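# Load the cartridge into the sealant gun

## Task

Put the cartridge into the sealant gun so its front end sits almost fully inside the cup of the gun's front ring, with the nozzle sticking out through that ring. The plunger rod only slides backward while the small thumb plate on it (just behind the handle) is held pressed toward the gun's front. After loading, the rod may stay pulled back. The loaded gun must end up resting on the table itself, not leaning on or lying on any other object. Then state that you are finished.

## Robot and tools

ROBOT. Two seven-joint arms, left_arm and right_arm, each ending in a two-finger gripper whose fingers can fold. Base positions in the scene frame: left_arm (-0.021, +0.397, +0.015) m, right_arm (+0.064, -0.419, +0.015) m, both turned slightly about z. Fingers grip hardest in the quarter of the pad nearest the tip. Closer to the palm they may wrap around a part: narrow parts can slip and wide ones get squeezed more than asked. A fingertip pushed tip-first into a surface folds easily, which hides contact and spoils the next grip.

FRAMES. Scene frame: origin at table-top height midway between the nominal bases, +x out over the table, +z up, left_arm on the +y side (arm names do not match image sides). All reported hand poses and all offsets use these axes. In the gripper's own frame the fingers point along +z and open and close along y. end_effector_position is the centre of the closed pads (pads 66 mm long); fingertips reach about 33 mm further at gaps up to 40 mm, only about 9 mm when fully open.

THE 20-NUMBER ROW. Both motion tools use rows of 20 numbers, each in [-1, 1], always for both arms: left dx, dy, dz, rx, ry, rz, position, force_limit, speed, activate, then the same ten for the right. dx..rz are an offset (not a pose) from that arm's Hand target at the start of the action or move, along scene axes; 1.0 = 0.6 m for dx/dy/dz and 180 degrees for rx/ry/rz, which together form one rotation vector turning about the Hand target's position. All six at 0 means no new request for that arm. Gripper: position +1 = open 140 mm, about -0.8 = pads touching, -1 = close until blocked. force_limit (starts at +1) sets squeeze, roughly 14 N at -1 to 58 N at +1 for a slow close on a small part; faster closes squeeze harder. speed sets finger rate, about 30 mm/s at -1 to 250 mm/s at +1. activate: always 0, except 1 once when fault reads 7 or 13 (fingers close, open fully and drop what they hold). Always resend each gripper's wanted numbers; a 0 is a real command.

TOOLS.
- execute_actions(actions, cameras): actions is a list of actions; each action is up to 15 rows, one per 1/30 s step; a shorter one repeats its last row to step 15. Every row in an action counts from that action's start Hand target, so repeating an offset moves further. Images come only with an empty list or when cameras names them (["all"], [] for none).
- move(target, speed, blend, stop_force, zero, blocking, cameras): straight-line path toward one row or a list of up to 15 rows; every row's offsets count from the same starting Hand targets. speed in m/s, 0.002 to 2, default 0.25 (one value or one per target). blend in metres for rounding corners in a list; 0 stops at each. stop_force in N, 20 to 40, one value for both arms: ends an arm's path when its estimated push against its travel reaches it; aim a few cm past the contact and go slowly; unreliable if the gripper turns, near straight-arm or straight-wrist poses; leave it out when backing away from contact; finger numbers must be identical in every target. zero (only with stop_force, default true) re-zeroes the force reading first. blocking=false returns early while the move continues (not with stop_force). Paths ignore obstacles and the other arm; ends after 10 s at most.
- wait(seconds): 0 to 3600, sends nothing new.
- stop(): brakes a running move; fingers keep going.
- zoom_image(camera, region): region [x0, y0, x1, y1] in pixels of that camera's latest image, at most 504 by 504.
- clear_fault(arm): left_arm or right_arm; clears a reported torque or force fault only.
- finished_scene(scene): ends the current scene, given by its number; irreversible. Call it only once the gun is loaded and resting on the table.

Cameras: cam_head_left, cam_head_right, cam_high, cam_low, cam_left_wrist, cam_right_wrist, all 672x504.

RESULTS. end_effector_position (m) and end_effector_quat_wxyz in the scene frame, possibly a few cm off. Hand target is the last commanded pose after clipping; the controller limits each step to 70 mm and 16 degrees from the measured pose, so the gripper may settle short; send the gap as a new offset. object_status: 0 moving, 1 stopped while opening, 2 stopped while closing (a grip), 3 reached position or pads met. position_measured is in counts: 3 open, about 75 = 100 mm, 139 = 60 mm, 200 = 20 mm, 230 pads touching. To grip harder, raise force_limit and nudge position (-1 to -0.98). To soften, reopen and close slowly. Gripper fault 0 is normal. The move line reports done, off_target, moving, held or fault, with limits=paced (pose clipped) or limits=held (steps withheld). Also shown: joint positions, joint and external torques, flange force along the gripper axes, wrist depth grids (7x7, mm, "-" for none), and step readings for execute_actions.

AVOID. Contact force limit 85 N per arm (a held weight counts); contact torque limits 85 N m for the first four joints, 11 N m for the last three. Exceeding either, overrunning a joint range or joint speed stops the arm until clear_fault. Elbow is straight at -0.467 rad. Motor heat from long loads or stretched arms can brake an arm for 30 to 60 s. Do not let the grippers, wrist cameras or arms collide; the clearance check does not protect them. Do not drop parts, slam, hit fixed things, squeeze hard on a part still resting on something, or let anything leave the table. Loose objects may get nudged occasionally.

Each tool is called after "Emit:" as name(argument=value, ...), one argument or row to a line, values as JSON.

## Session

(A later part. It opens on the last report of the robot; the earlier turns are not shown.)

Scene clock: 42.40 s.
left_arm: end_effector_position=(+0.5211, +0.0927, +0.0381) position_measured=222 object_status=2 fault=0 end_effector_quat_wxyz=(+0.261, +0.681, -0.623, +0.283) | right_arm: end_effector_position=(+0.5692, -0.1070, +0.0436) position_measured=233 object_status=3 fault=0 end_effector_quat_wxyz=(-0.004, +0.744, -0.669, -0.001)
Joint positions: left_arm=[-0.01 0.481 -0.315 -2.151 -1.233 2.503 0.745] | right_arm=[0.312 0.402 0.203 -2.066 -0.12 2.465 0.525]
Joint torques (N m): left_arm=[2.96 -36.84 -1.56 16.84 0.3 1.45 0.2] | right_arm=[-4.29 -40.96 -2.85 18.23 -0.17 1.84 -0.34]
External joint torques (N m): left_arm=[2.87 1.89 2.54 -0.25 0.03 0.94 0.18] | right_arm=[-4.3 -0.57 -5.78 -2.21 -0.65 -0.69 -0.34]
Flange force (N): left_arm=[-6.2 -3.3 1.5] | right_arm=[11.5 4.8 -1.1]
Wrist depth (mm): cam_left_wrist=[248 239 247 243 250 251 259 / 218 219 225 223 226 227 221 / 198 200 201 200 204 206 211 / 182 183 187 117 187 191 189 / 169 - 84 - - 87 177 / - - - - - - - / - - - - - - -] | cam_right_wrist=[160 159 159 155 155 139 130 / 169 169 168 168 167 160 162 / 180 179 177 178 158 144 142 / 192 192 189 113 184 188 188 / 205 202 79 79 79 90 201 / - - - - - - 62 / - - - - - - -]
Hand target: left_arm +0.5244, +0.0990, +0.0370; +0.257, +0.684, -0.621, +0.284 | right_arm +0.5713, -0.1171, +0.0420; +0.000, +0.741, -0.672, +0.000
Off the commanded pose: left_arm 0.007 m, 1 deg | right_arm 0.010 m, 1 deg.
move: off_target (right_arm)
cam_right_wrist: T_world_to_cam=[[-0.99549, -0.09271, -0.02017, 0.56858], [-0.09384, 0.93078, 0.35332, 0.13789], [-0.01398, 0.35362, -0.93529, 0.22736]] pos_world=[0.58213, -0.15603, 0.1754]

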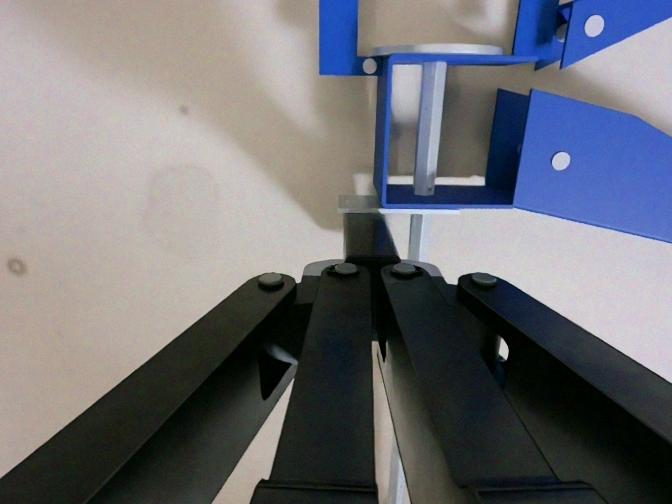

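Emit:
move(
  target=[
    [0, 0, 0, 0, 0, 0, -1, 0.3, -1, 0, -0.0038, 0.0418, 0.0017, 0, 0, 0, -1, -1, 0, 0],
    [0, 0, 0, 0, 0, 0, -1, 0.3, -1, 0, -0.0038, 0.0418, 0.20, 0, 0, 0, -1, -1, 0, 0],
    [0, 0, 0, 0, 0, 0, -1, 0.3, -1, 0, 0.0145, -0.7215, 0.3467, 0, 0, -0.3972, -1, -1, 0, 0],
  ],
  speed=[0.1, 0.3, 0.5],
  blend=[0.005, 0.03, 0],
  cameras=["cam_left_wrist", "cam_right_wrist", "cam_high", "cam_low"],
)

Scene clock: 47.70 s.
left_arm: end_effector_position=(+0.5225, +0.0955, +0.0377) position_measured=222 object_status=2 fault=0 end_effector_quat_wxyz=(+0.260, +0.682, -0.622, +0.283) | right_arm: end_effector_position=(+0.5802, -0.5502, +0.2505) position_measured=233 object_status=3 fault=0 end_effector_quat_wxyz=(+0.002, -0.210, +0.978, +0.001)
Joint positions: left_arm=[-0.008 0.481 -0.312 -2.151 -1.233 2.503 0.746] | right_arm=[-0.111 -0.059 -0.175 -2.095 -0.009 2.04 0.903]
Joint velocities: left_arm=[within noise] | right_arm=[0 0 0 -0.002 0 0 0.005]
Joint torques (N m): left_arm=[1.18 -37.42 -3.3 17.98 0 0.78 0.13] | right_arm=[0.36 -29.71 -0.5 24.44 0.25 2.28 0.13]
External joint torques (N m): left_arm=[1.13 1.24 0.77 0.95 -0.28 0.27 0.11] | right_arm=[0.49 0.16 -0.64 0.13 -0.43 -0.2 0.13]
Flange force (N): left_arm=[-3.0 -4.5 3.5] | right_arm=[-0.6 -0.5 -0.7]
Wrist depth (mm): cam_left_wrist=[240 242 245 245 - - 253 / - 217 225 222 225 224 229 / 198 200 201 189 204 206 206 / 182 182 181 117 187 188 186 / 168 - 84 - - 86 174 / - - - - - - - / - - - - - - -] | cam_right_wrist=[348 349 342 338 332 343 343 / 368 365 368 326 353 363 361 / 390 388 390 343 387 381 388 / 415 414 409 117 112 403 411 / 443 433 79 79 79 90 430 / - - - - - - 62 / - - - - - - -]
Hand target: left_arm +0.5244, +0.0990, +0.0370; +0.257, +0.684, -0.621, +0.284 | right_arm +0.5800, -0.5500, +0.2500; +0.000, -0.209, +0.978, +0.000
Off the commanded pose: left_arm 0.004 m, 0 deg | right_arm 0.001 m, 0 deg.
move: done
cam_left_wrist: T_world_to_cam=[[-0.99534, -0.09514, 0.0156, 0.53865], [-0.09238, 0.89481, -0.43679, -0.01601], [0.0276, -0.43619, -0.89943, 0.20445]] pos_world=[0.52902, 0.15476, 0.16849]
cam_right_wrist: T_world_to_cam=[[-0.39901, 0.91683, -0.01441, 0.75062], [0.85692, 0.37843, 0.34997, -0.37639], [0.32632, 0.1273, -0.93665, 0.25618]] pos_world=[0.53844, -0.57836, 0.38249]
Images, in order (width x height): cam_high 672x504, cam_low 672x504, cam_left_wrist 672x504, cam_right_wrist 672x504.

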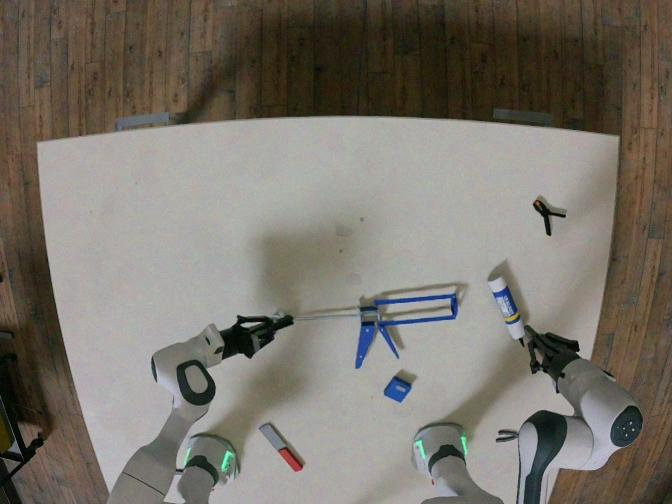

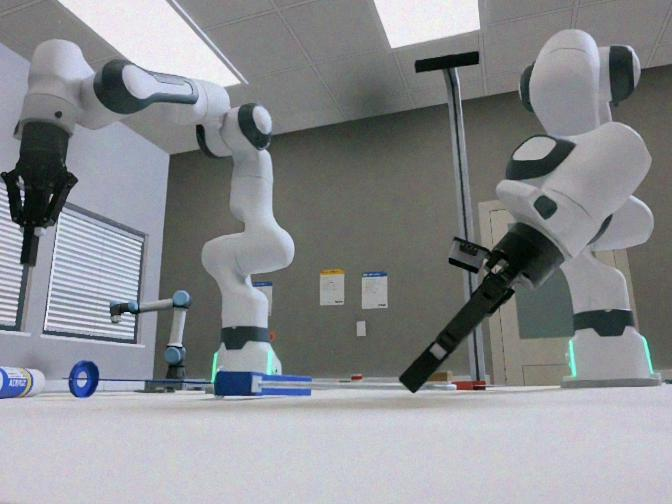

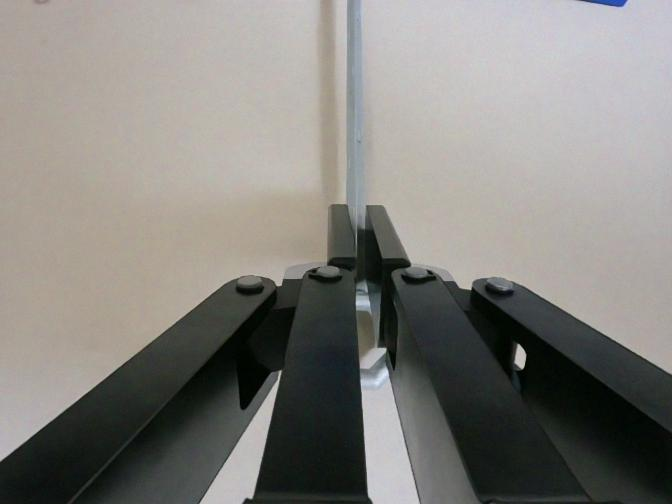

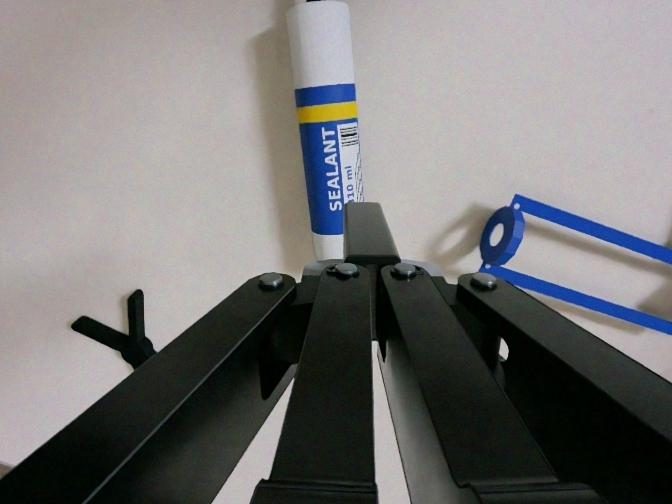

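Emit:
zoom_image(
  camera="cam_right_wrist",
  region=[450, 170, 672, 340],
)

Emit:
zoom_image(
  camera="cam_low",
  region=[0, 340, 320, 420],
)

Emit:
zoom_image(
  camera="cam_high",
  region=[340, 270, 540, 380],
)

Scaled by 2.270 from the camera's image (finer frame: 960x720).

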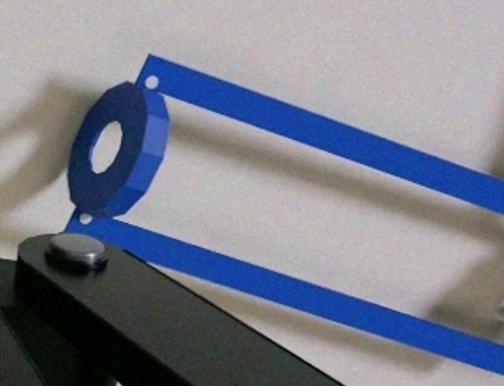

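Scaled by 1.575 from the camera's image (finer frame: 960x720).

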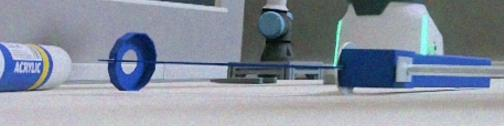

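Scaled by 2.520 from the camera's image (finer frame: 960x720).

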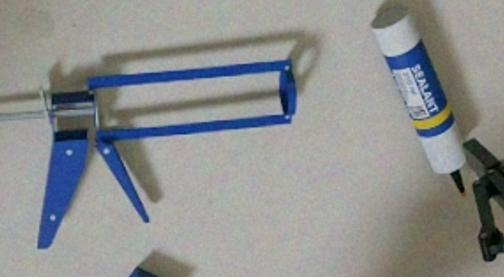

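Emit:
move(
  target=[0, 0, 0, 0, 0, 0, -1, 0.3, -1, 0, 0.034, -0.0198, -0.2167, 0, 0, 0.0225, 0.3, 0.5, 0.5, 0],
  speed=0.3,
  cameras=["cam_right_wrist"],
)

Scene clock: 50.60 s.
left_arm: end_effector_position=(+0.5225, +0.0955, +0.0377) position_measured=222 object_status=2 fault=0 end_effector_quat_wxyz=(+0.260, +0.682, -0.622, +0.283) | right_arm: end_effector_position=(+0.5995, -0.5620, +0.1204) position_measured=91 object_status=3 fault=0 end_effector_quat_wxyz=(-0.001, -0.241, +0.970, -0.001)
Joint positions: left_arm=[-0.008 0.481 -0.312 -2.151 -1.233 2.503 0.746] | right_arm=[-0.127 0.167 -0.174 -2.172 0.038 2.336 0.796]
Joint velocities: left_arm=[within noise] | right_arm=[0.001 0.001 0.002 -0.001 -0.001 0.001 -0.007]
Joint torques (N m): left_arm=[1.19 -37.45 -3.31 18.03 -0.01 0.78 0.1] | right_arm=[-0.19 -35.15 -1.53 22.12 0.93 2.88 -0.24]
External joint torques (N m): left_arm=[1.13 1.19 0.76 1.04 -0.29 0.28 0.08] | right_arm=[-0.12 0.12 -0.69 0.09 0.38 0.4 -0.24]
Flange force (N): left_arm=[-2.9 -4.8 3.5] | right_arm=[0.4 -1.2 1.3]
Wrist depth (mm): cam_left_wrist=[241 243 244 241 249 251 253 / 217 219 219 223 223 226 228 / 197 199 200 194 204 206 207 / 182 182 184 117 187 187 185 / 168 - 84 - - 83 173 / - - - - - - - / - - - - - - -] | cam_right_wrist=[229 229 227 187 196 227 226 / 243 242 241 199 237 240 240 / 256 257 253 212 252 255 255 / 266 273 148 226 229 139 263 / - 89 288 283 291 117 87 / - - 316 313 313 - - / - - 341 338 344 - -]
Hand target: left_arm +0.5244, +0.0990, +0.0370; +0.257, +0.684, -0.621, +0.284 | right_arm +0.6004, -0.5619, +0.1200; +0.000, -0.243, +0.970, +0.000
Off the commanded pose: left_arm 0.004 m, 0 deg | right_arm 0.001 m, 0 deg.
move: done
cam_right_wrist: T_world_to_cam=[[-0.45677, 0.88945, -0.01536, 0.78657], [0.83266, 0.43356, 0.34454, -0.29675], [0.31311, 0.14459, -0.93864, 0.14739]] pos_world=[0.56022, -0.59227, 0.25267]

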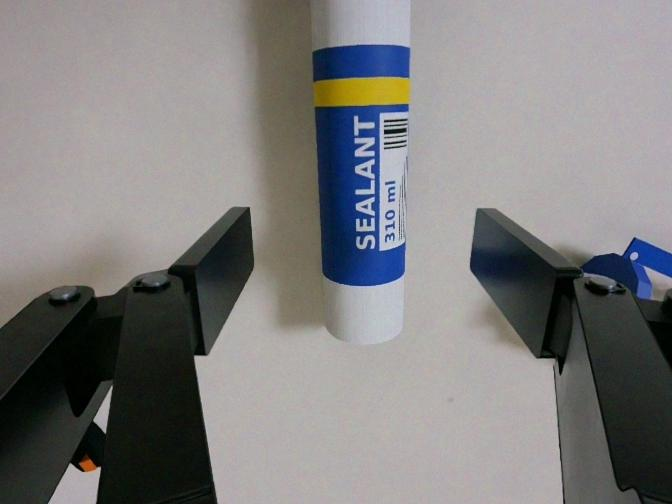

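Emit:
move(
  target=[
    [0, 0, 0, 0, 0, 0, -1, 0.3, -1, 0, 0, 0, -0.1158, 0, 0, 0, 0.3, 0.5, 0.5, 0],
    [0, 0, 0, 0, 0, 0, -1, 0.3, -1, 0, 0, 0, -0.1158, 0, 0, 0, -1, 0.5, -1, 0],
  ],
  speed=0.2,
  cameras=["cam_right_wrist"],
)

Scene clock: 57.63 s.
left_arm: end_effector_position=(+0.5225, +0.0955, +0.0377) position_measured=222 object_status=2 fault=0 end_effector_quat_wxyz=(+0.260, +0.682, -0.622, +0.283) | right_arm: end_effector_position=(+0.6000, -0.5620, +0.0510) position_measured=160 object_status=0 fault=0 end_effector_quat_wxyz=(-0.001, -0.243, +0.970, +0.000)
Joint positions: left_arm=[-0.008 0.481 -0.312 -2.151 -1.233 2.503 0.746] | right_arm=[-0.138 0.297 -0.16 -2.202 0.075 2.493 0.768]
Joint torques (N m): left_arm=[1.23 -37.4 -3.27 18.02 -0.02 0.77 0.11] | right_arm=[-0.06 -36.51 -2.2 19.85 0.79 2.86 -0.2]
External joint torques (N m): left_arm=[1.13 1.39 0.77 0.95 -0.3 0.26 0.09] | right_arm=[-0.04 1.08 -0.93 -0.33 0.33 0.37 -0.2]
Flange force (N): left_arm=[-3.1 -4.8 3.8] | right_arm=[0.1 -1.3 3.1]
Wrist depth (mm): cam_left_wrist=[245 243 242 242 248 - 252 / 217 217 225 222 224 224 228 / 197 200 201 198 204 205 209 / 182 183 184 117 187 188 189 / 168 - 84 - - 86 176 / - - - - - - - / - - - - - - -] | cam_right_wrist=[167 167 166 124 134 165 164 / 176 176 176 130 171 174 174 / 187 187 187 138 181 185 185 / 199 197 139 147 147 194 196 / - 85 85 157 157 91 84 / - - 60 171 175 - - / - - - 246 245 - -]
Hand target: left_arm +0.5244, +0.0990, +0.0370; +0.257, +0.684, -0.621, +0.284 | right_arm +0.6004, -0.5619, +0.0505; +0.000, -0.243, +0.970, +0.000
Off the commanded pose: left_arm 0.004 m, 0 deg | right_arm 0.001 m, 0 deg.
move: done
cam_right_wrist: T_world_to_cam=[[-0.4589, 0.88835, -0.01545, 0.78633], [0.83138, 0.43547, 0.34523, -0.2714], [0.31341, 0.14558, -0.93839, 0.08251]] pos_world=[0.56062, -0.59237, 0.18327]

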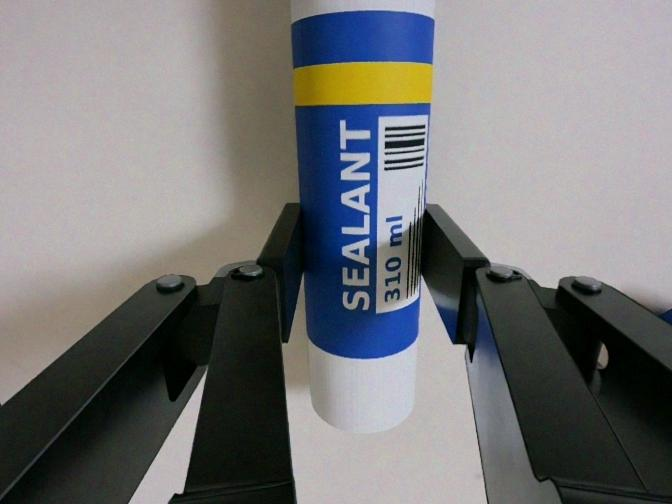

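Emit:
move(
  target=[
    [0, 0, 0, 0, 0, 0, -1, 0.3, -1, 0, 0, 0, 0.22, 0, 0, 0, -1, 0.5, -1, 0],
    [0, 0, 0, 0, 0, 0, -1, 0.3, -1, 0, -0.0492, 0.5762, 0.2883, 0.1036, -0.0556, 0.3700, -1, 0.5, -1, 0],
  ],
  speed=[0.2, 0.35],
  blend=[0.04, 0],
  cameras=["all"],
)

Scene clock: 63.10 s.
left_arm: end_effector_position=(+0.5225, +0.0955, +0.0377) position_measured=222 object_status=2 fault=0 end_effector_quat_wxyz=(+0.260, +0.682, -0.622, +0.283) | right_arm: end_effector_position=(+0.5673, -0.2164, +0.2189) position_measured=160 object_status=2 fault=0 end_effector_quat_wxyz=(-0.112, +0.728, -0.663, -0.130)
Joint positions: left_arm=[-0.008 0.481 -0.312 -2.151 -1.233 2.503 0.746] | right_arm=[0.163 -0.028 0.018 -2.183 0.414 2.149 -0.104]
Joint velocities: left_arm=[within noise] | right_arm=[-0.001 0 0 -0.001 0 0 -0.006]
Joint torques (N m): left_arm=[1.16 -37.5 -3.3 17.97 -0.01 0.78 0.06] | right_arm=[0.07 -33.78 -1.57 26.54 1.55 2.5 -0.2]
External joint torques (N m): left_arm=[1.06 1.07 0.72 0.97 -0.28 0.26 0.04] | right_arm=[0.03 -2.95 -1.57 2.65 0.73 0.2 -0.2]
Flange force (N): left_arm=[-2.6 -4.4 3.2] | right_arm=[-0.2 -0.5 -6.1]
Wrist depth (mm): cam_left_wrist=[236 239 245 241 256 252 259 / 217 218 225 222 222 226 224 / 198 203 200 198 204 210 207 / 182 183 184 117 183 187 192 / 168 - 84 - - 86 177 / - - - - - - - / - - - - - - -] | cam_right_wrist=[295 296 297 124 135 298 297 / - 330 333 131 302 331 332 / 372 375 372 139 334 351 377 / 429 427 107 147 147 411 432 / - 85 85 157 155 91 84 / - - 60 169 172 - - / - - - 470 - - -]
Hand target: left_arm +0.5244, +0.0990, +0.0370; +0.257, +0.684, -0.621, +0.284 | right_arm +0.5709, -0.2162, +0.2235; -0.117, +0.729, -0.662, -0.128
Off the commanded pose: left_arm 0.004 m, 0 deg | right_arm 0.006 m, 1 deg.
move: off_target (right_arm)
cam_left_wrist: T_world_to_cam=[[-0.99534, -0.09514, 0.0156, 0.53865], [-0.09238, 0.89481, -0.43679, -0.01601], [0.0276, -0.43619, -0.89943, 0.20445]] pos_world=[0.52902, 0.15476, 0.16849]
cam_right_wrist: T_world_to_cam=[[-0.997, -0.07738, 0.00071, 0.55966], [-0.05882, 0.76379, 0.64278, 0.05815], [-0.05028, 0.64082, -0.76605, 0.47573]] pos_world=[0.58532, -0.30596, 0.32665]

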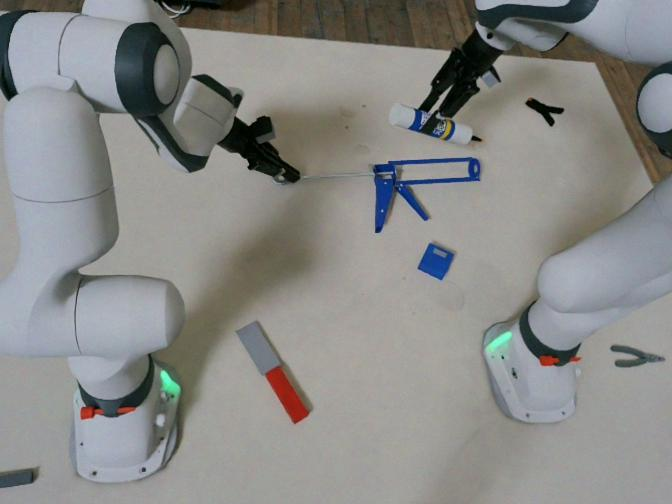

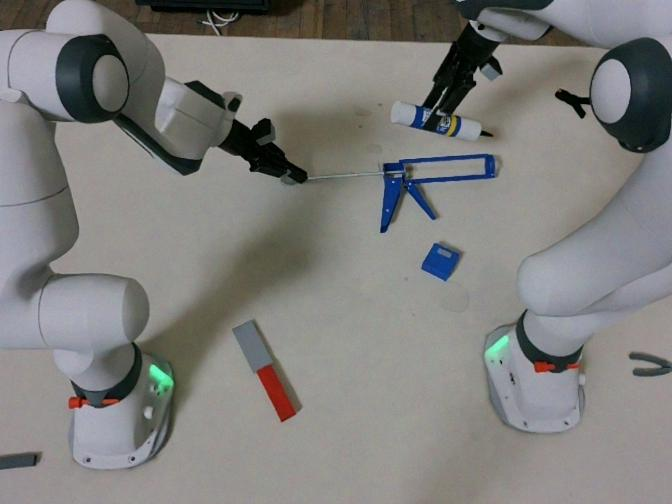

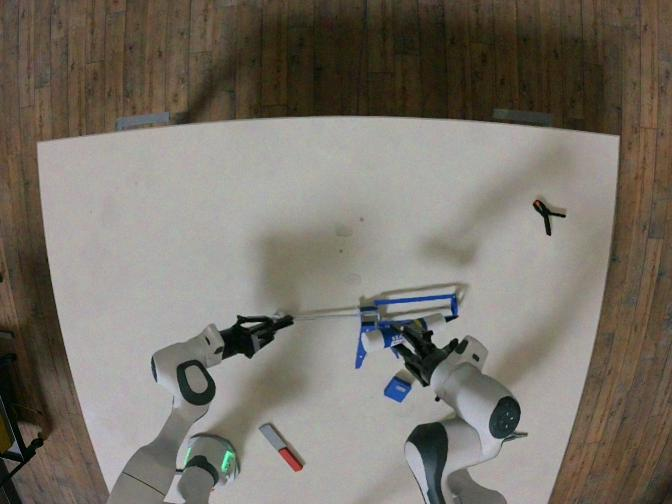

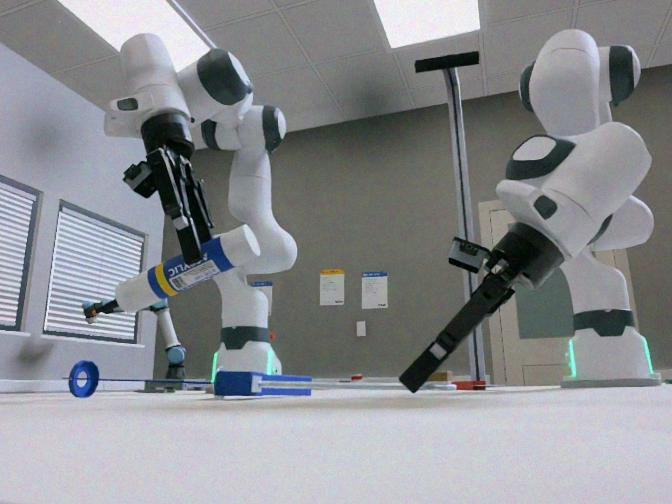

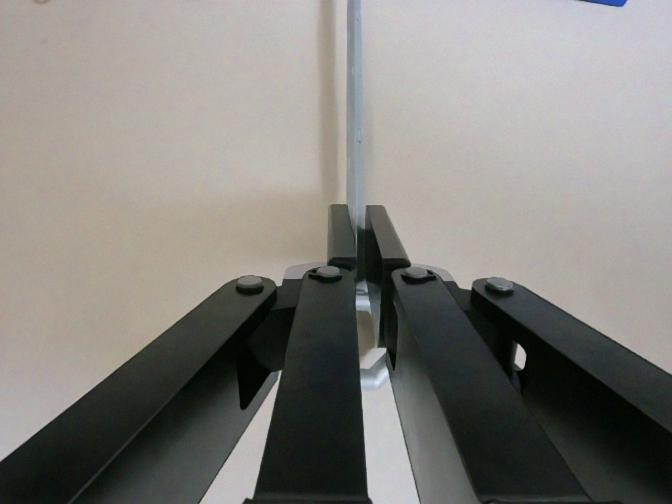

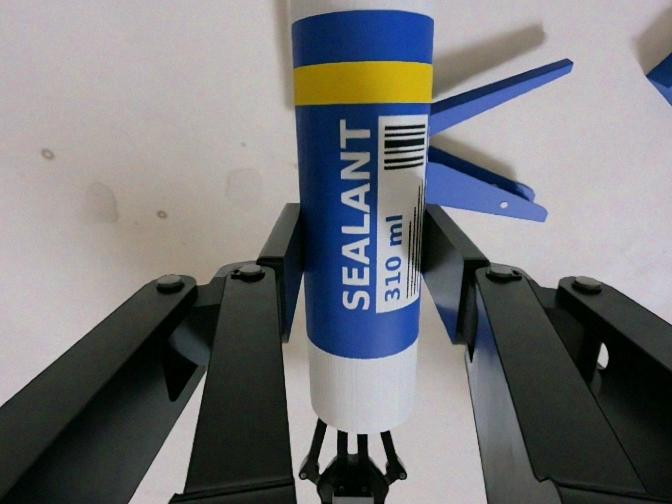

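Emit:
zoom_image(
  camera="cam_low",
  region=[60, 210, 280, 410],
)

Emit:
zoom_image(
  camera="cam_high",
  region=[340, 270, 500, 390],
)

Emit:
zoom_image(
  camera="cam_head_right",
  region=[370, 80, 510, 220],
)

Emit:
zoom_image(
  camera="cam_head_left",
  region=[360, 80, 500, 220],
)

Scaled by 2.291 from the camera's image (finer frame: 960x720).

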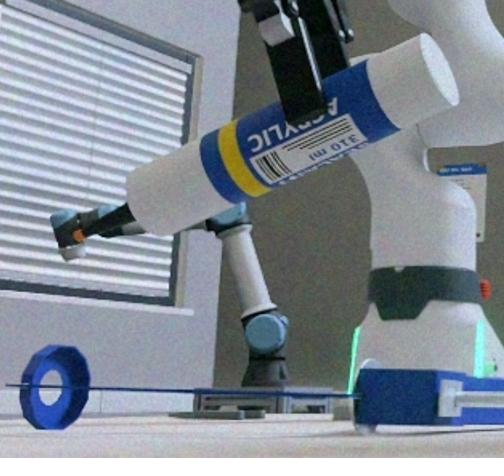

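Scaled by 3.150 from the camera's image (finer frame: 960x720).

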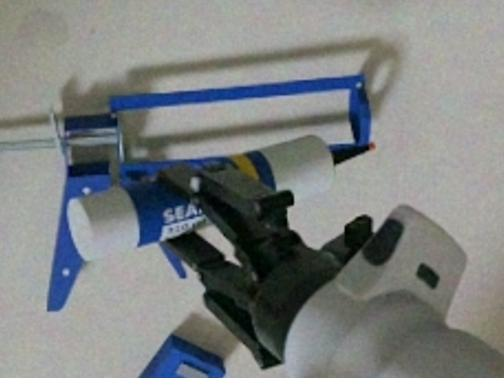

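Scaled by 3.600 from the camera's image (finer frame: 960x720).

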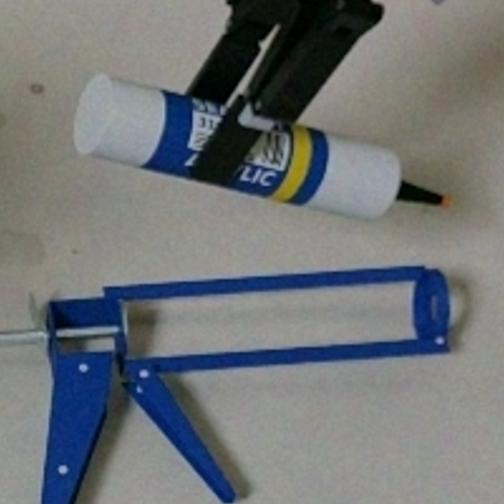

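Scaled by 3.600 from the camera's image (finer frame: 960x720).

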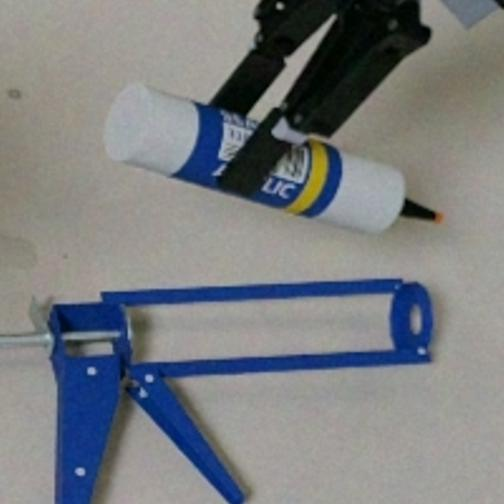

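Emit:
move(
  target=[0, 0, 0, 0, 0, 0, -1, 0.3, -1, 0, -0.0182, 0.0387, -0.1425, 0, 0, 0.0017, -1, 0.5, -1, 0],
  speed=0.2,
  cameras=["cam_head_left", "cam_head_right", "cam_high", "cam_low"],
)

Emit:
zoom_image(
  camera="cam_low",
  region=[60, 270, 280, 420],
)

Emit:
zoom_image(
  camera="cam_head_right",
  region=[390, 100, 510, 220],
)

Emit:
zoom_image(
  camera="cam_high",
  region=[350, 270, 480, 370],
)

Scene clock: 69.23 s.
left_arm: end_effector_position=(+0.5225, +0.0955, +0.0377) position_measured=222 object_status=2 fault=0 end_effector_quat_wxyz=(+0.260, +0.682, -0.622, +0.283) | right_arm: end_effector_position=(+0.5555, -0.1950, +0.1336) position_measured=160 object_status=2 fault=0 end_effector_quat_wxyz=(-0.111, +0.729, -0.662, -0.132)
Joint positions: left_arm=[-0.008 0.481 -0.312 -2.151 -1.233 2.503 0.746] | right_arm=[0.194 0.083 0.051 -2.284 0.488 2.357 -0.163]
Joint velocities: left_arm=[within noise] | right_arm=[-0.002 0.001 0 0 0.002 0.001 -0.005]
Joint torques (N m): left_arm=[1.22 -37.47 -3.25 18 -0.01 0.79 0.09] | right_arm=[0.41 -35.84 -0.56 24.43 1.09 2.91 -0.18]
External joint torques (N m): left_arm=[1.24 1.19 0.89 1.02 -0.29 0.29 0.07] | right_arm=[0.43 -3.2 -0.73 2.45 0.64 0.66 -0.17]
Flange force (N): left_arm=[-3.0 -4.8 3.3] | right_arm=[-1.3 0.9 -4.7]
Wrist depth (mm): cam_left_wrist=[236 239 249 247 249 251 249 / 218 218 220 217 225 225 - / 198 200 201 185 204 205 207 / 182 184 185 117 187 189 189 / 168 - 84 - - 87 177 / - - - - - - - / - - - - - - -] | cam_right_wrist=[217 217 214 124 137 220 218 / 242 243 249 131 225 227 245 / 274 274 276 139 229 278 277 / - 308 112 147 147 276 312 / - 85 85 157 154 91 84 / - - 60 170 171 - - / - - - 396 - - -]
Hand target: left_arm +0.5244, +0.0990, +0.0370; +0.257, +0.684, -0.621, +0.284 | right_arm +0.5600, -0.1929, +0.1380; -0.117, +0.731, -0.660, -0.129
Off the commanded pose: left_arm 0.004 m, 0 deg | right_arm 0.007 m, 1 deg.
move: off_target (right_arm)

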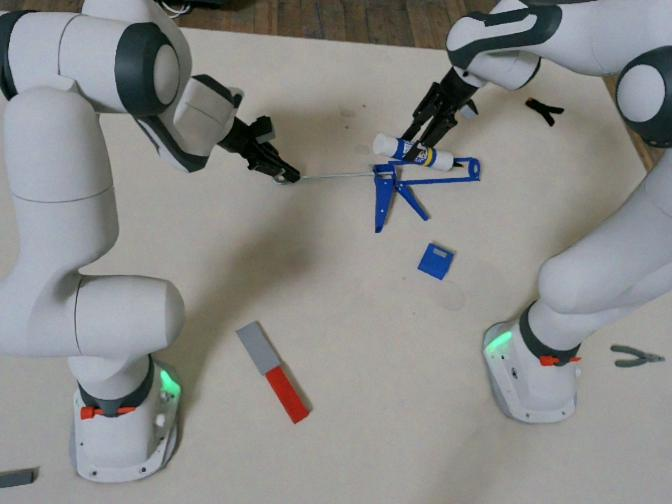

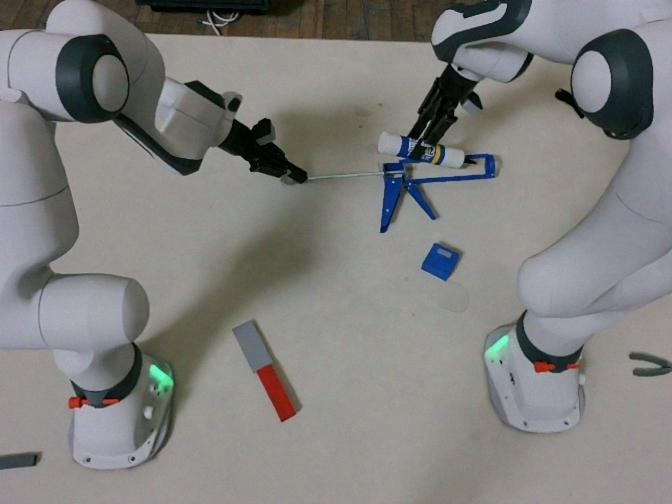

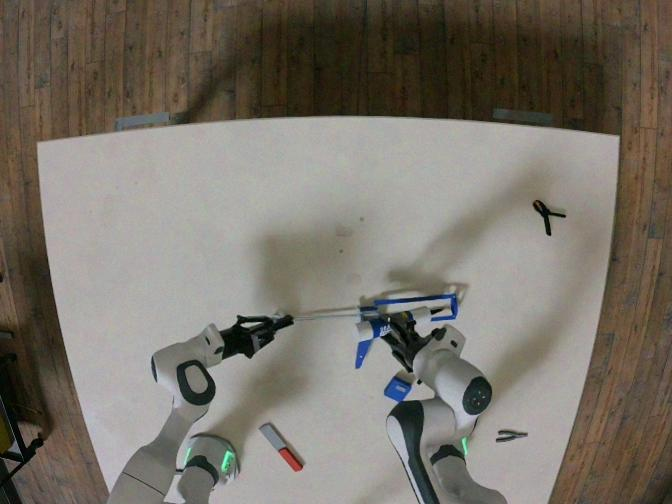

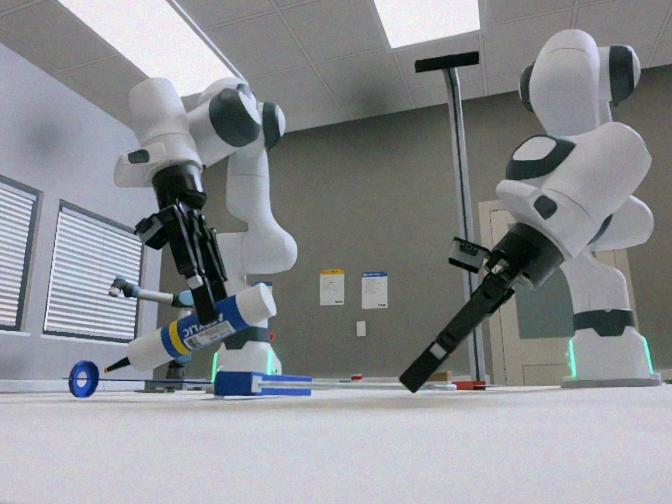

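Scaled by 2.291 from the camera's image (finer frame: 960x720).

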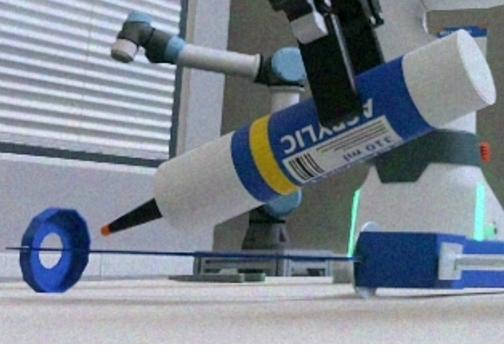

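Scaled by 4.200 from the camera's image (finer frame: 960x720).

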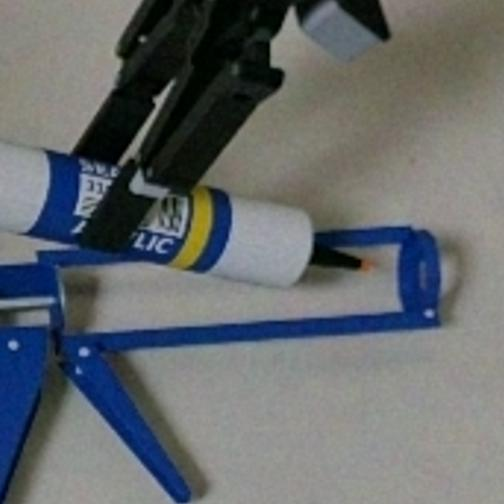

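Scaled by 3.877 from the camera's image (finer frame: 960x720).

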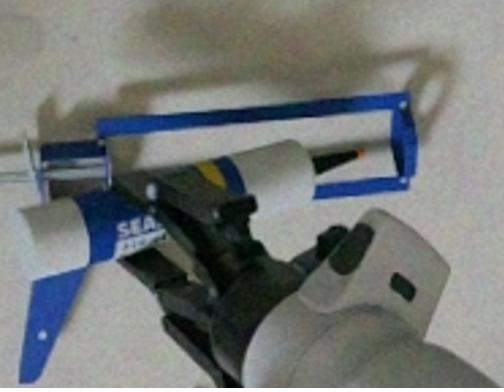

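Emit:
execute_actions(
  actions=[],
  cameras=["cam_head_right", "cam_high", "cam_low", "cam_head_left"],
)

Scene clock: 70.03 s.
left_arm: end_effector_position=(+0.5225, +0.0955, +0.0377) position_measured=222 object_status=2 fault=0 end_effector_quat_wxyz=(+0.260, +0.682, -0.622, +0.283) | right_arm: end_effector_position=(+0.5556, -0.1950, +0.1336) position_measured=160 object_status=2 fault=0 end_effector_quat_wxyz=(-0.111, +0.730, -0.662, -0.132)
Joint positions: left_arm=[-0.008 0.481 -0.312 -2.151 -1.233 2.503 0.746] | right_arm=[0.194 0.083 0.051 -2.284 0.488 2.358 -0.165]
Joint velocities: within noise
Joint torques (N m): left_arm=[1.21 -37.49 -3.29 18.02 -0.02 0.78 0.09] | right_arm=[0.4 -35.77 -0.68 24.3 1.07 2.97 -0.27]
External joint torques (N m): left_arm=[1.14 1.07 0.76 1.08 -0.29 0.28 0.06] | right_arm=[0.43 -3 -0.84 2.22 0.62 0.71 -0.26]
Flange force (N): left_arm=[-2.7 -4.7 3.3] | right_arm=[-0.9 1.1 -4.2]
Wrist depth (mm): cam_left_wrist=[240 243 244 241 249 247 249 / 217 216 222 222 225 226 231 / 197 203 201 198 203 204 206 / 182 180 184 117 187 188 190 / - - 84 - - 87 177 / - - - - - - - / - - - - - - -] | cam_right_wrist=[218 218 217 124 135 218 219 / 243 243 237 131 223 223 245 / 274 275 276 138 229 278 276 / 315 307 139 147 147 275 311 / - 85 85 157 154 91 84 / - - 60 169 171 - - / - - - 396 - - -]
Hand target: left_arm +0.5244, +0.0990, +0.0370; +0.257, +0.684, -0.621, +0.284 | right_arm +0.5600, -0.1929, +0.1380; -0.117, +0.731, -0.660, -0.129
Tool commands: left_gripper/position=-1.0 left_gripper/force_limit=+0.3 left_gripper/speed=-1.0 left_gripper/activate=+0.0 right_gripper/position=-1.0 right_gripper/force_limit=+0.5 right_gripper/speed=-1.0 right_gripper/activate=+0.0
Off the commanded pose: left_arm 0.004 m, 0 deg | right_arm 0.007 m, 1 deg.
Images, in order (width x height): cam_head_left 672x504, cam_head_right 672x504, cam_high 672x504, cam_low 672x504.

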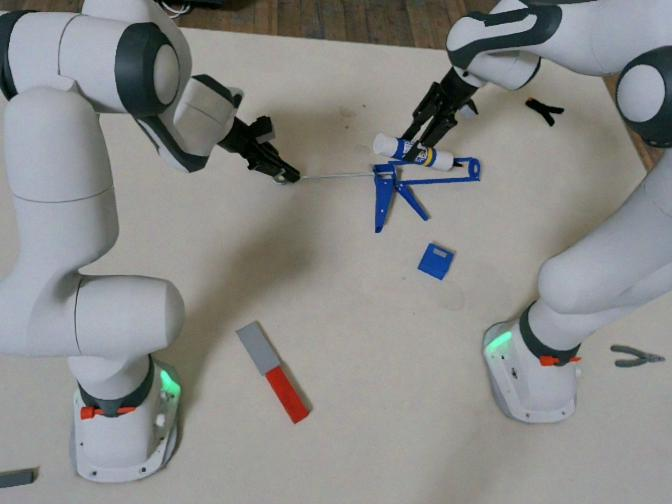

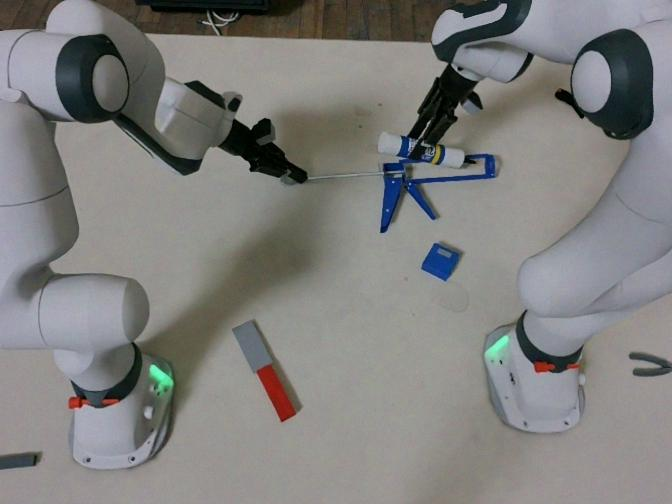

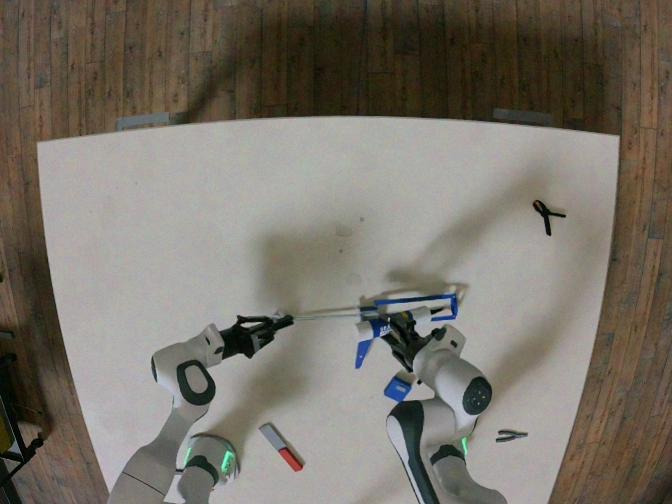

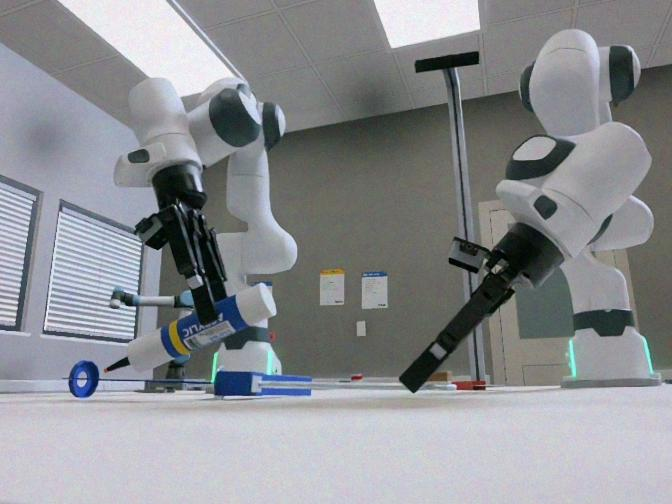

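Emit:
zoom_image(
  camera="cam_head_right",
  region=[370, 110, 510, 215],
)

Emit:
zoom_image(
  camera="cam_low",
  region=[60, 270, 280, 420],
)

Emit:
zoom_image(
  camera="cam_head_left",
  region=[360, 110, 500, 215],
)

Emit:
zoom_image(
  camera="cam_high",
  region=[345, 270, 485, 375],
)

Scaled by 3.600 from the camera's image (finer frame: 960x720).

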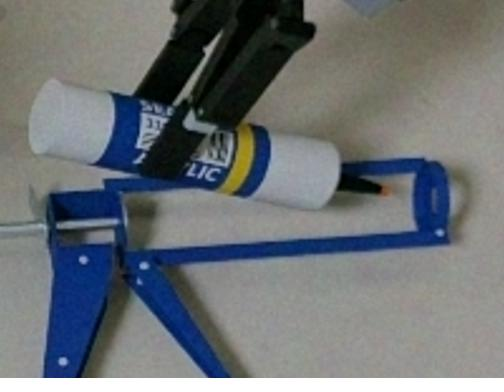

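Scaled by 2.291 from the camera's image (finer frame: 960x720).

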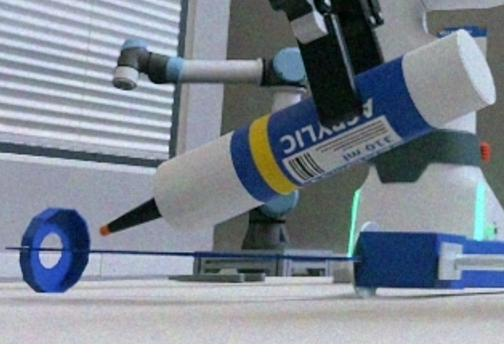

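Scaled by 3.600 from the camera's image (finer frame: 960x720).

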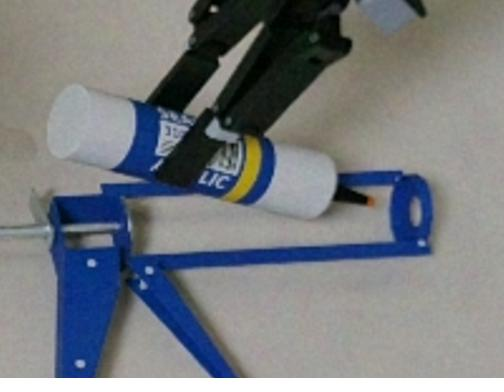

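Scaled by 3.600 from the camera's image (finer frame: 960x720).

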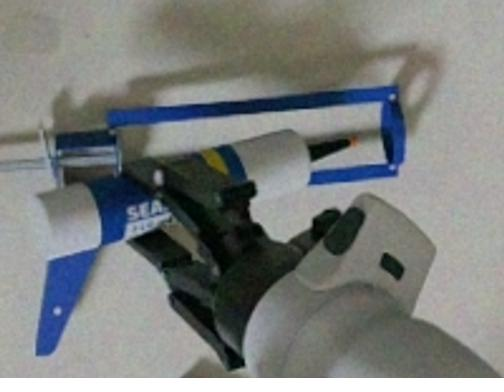

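Emit:
move(
  target=[0,0,0,0,0,0,-1,0.3,-1,0, 0.0066,-0.0703,-0.0255,0,0,0,-1,0.5,-1,0],
  speed=0.12,
  stop_force=30,
  cameras=["cam_head_right", "cam_high", "cam_low", "cam_head_left"],
)

Scene clock: 77.00 s.
left_arm: end_effector_position=(+0.5225, +0.0955, +0.0377) position_measured=222 object_status=2 fault=0 end_effector_quat_wxyz=(+0.260, +0.682, -0.622, +0.283) | right_arm: end_effector_position=(+0.5604, -0.2358, +0.1194) position_measured=160 object_status=2 fault=0 end_effector_quat_wxyz=(-0.112, +0.730, -0.661, -0.131)
Joint positions: left_arm=[-0.008 0.481 -0.312 -2.151 -1.233 2.503 0.746] | right_arm=[0.146 0.096 0.02 -2.302 0.5 2.361 -0.259]
Joint torques (N m): left_arm=[1.22 -37.44 -3.31 18.04 -0.01 0.79 0.11] | right_arm=[0.43 -35.98 -0.93 23.12 1.07 2.84 -0.19]
External joint torques (N m): left_arm=[1.12 1.31 0.72 0.98 -0.29 0.28 0.08] | right_arm=[0.4 -3.23 -1.08 1.53 0.64 0.66 -0.18]
Flange force (N): left_arm=[-3.0 -4.7 3.7] | right_arm=[-0.8 3.9 -4.5]
Wrist depth (mm): cam_left_wrist=[- 248 245 243 248 256 253 / - 220 225 221 234 225 - / 197 201 - 198 201 205 205 / 183 183 185 117 186 189 190 / 171 - 84 - - 87 177 / - - - - - - - / - - - - - - -] | cam_right_wrist=[200 206 205 124 135 206 206 / 229 224 230 131 220 230 230 / 260 259 261 138 237 248 261 / 305 290 139 147 147 291 300 / - 85 85 157 154 91 84 / - - 60 170 172 - - / - - - 421 - - -]
Hand target: left_arm +0.5244, +0.0990, +0.0370; +0.257, +0.684, -0.621, +0.284 | right_arm +0.5640, -0.2351, +0.1227; -0.117, +0.731, -0.660, -0.129
Off the commanded pose: left_arm 0.004 m, 0 deg | right_arm 0.005 m, 1 deg.
move: off_target (right_arm)
Images, in order (width x height): cam_head_left 672x504, cam_head_right 672x504, cam_high 672x504, cam_low 672x504.

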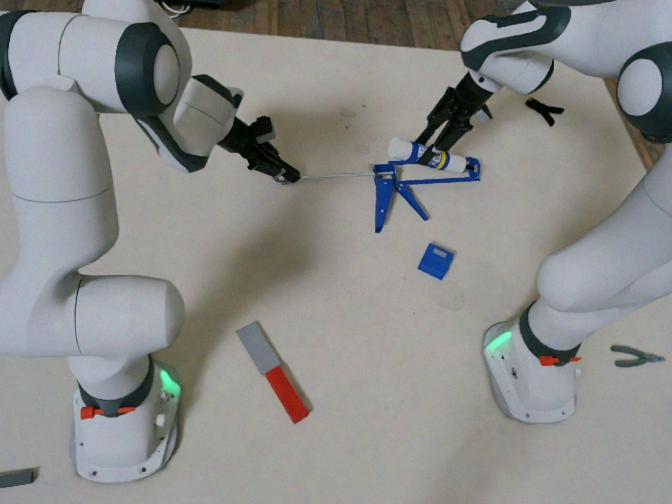

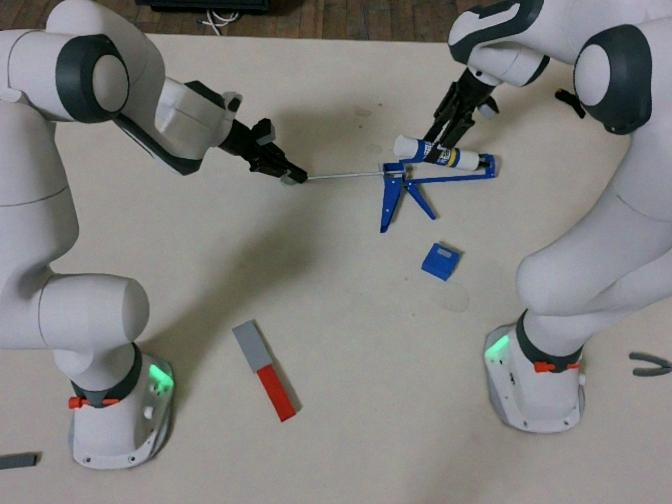

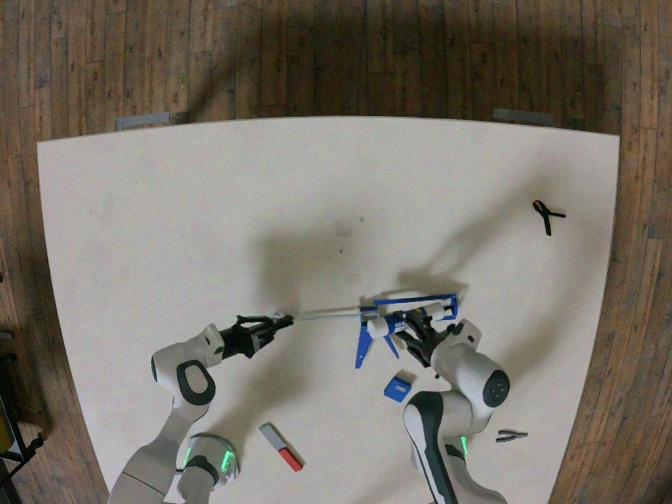

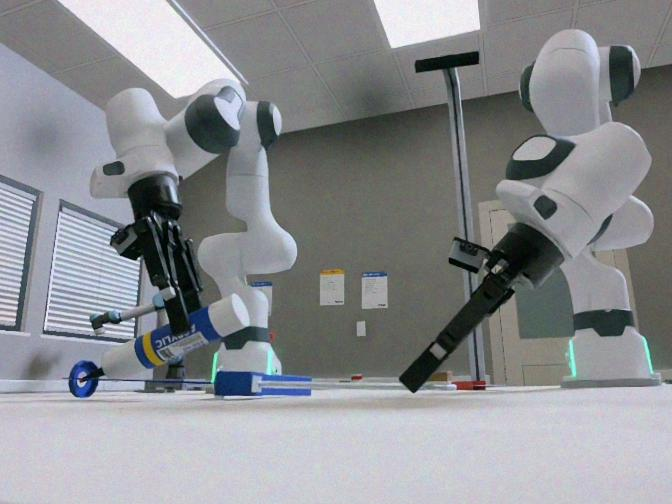

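Emit:
zoom_image(
  camera="cam_low",
  region=[60, 340, 140, 410],
)

Emit:
zoom_image(
  camera="cam_head_right",
  region=[430, 130, 510, 200],
)

Emit:
zoom_image(
  camera="cam_head_left",
  region=[420, 130, 500, 200],
)

Emit:
zoom_image(
  camera="cam_high",
  region=[400, 275, 480, 345],
)

Scaled by 6.300 from the camera's image (finer frame: 960x720).

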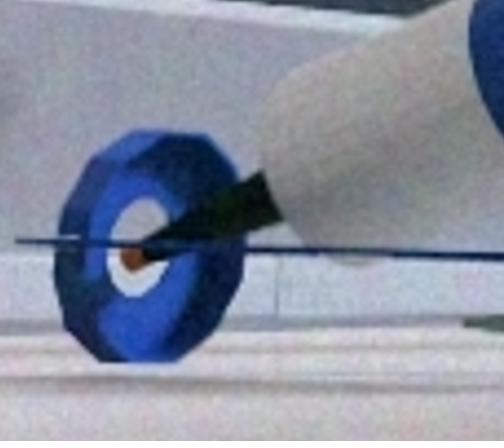

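Scaled by 6.300 from the camera's image (finer frame: 960x720).

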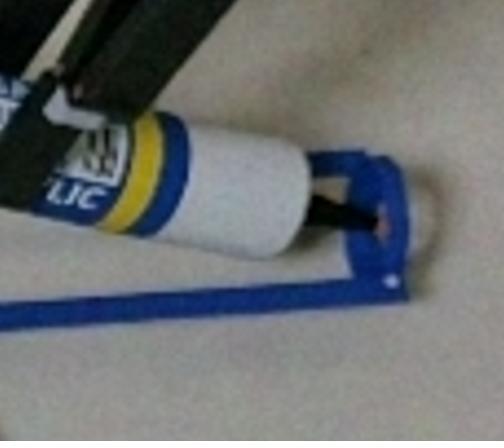

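Scaled by 6.300 from the camera's image (finer frame: 960x720).

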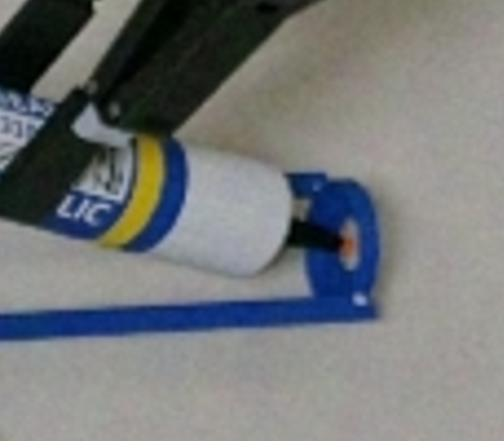

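Scaled by 6.300 from the camera's image (finer frame: 960x720).

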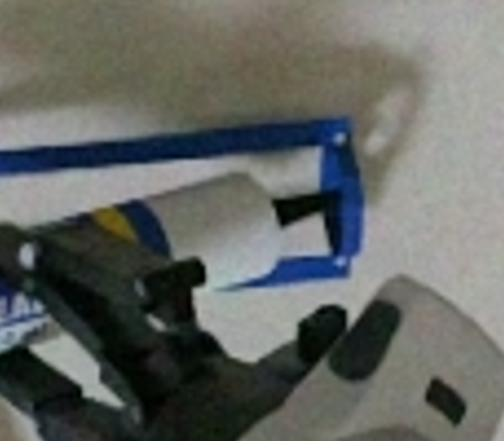

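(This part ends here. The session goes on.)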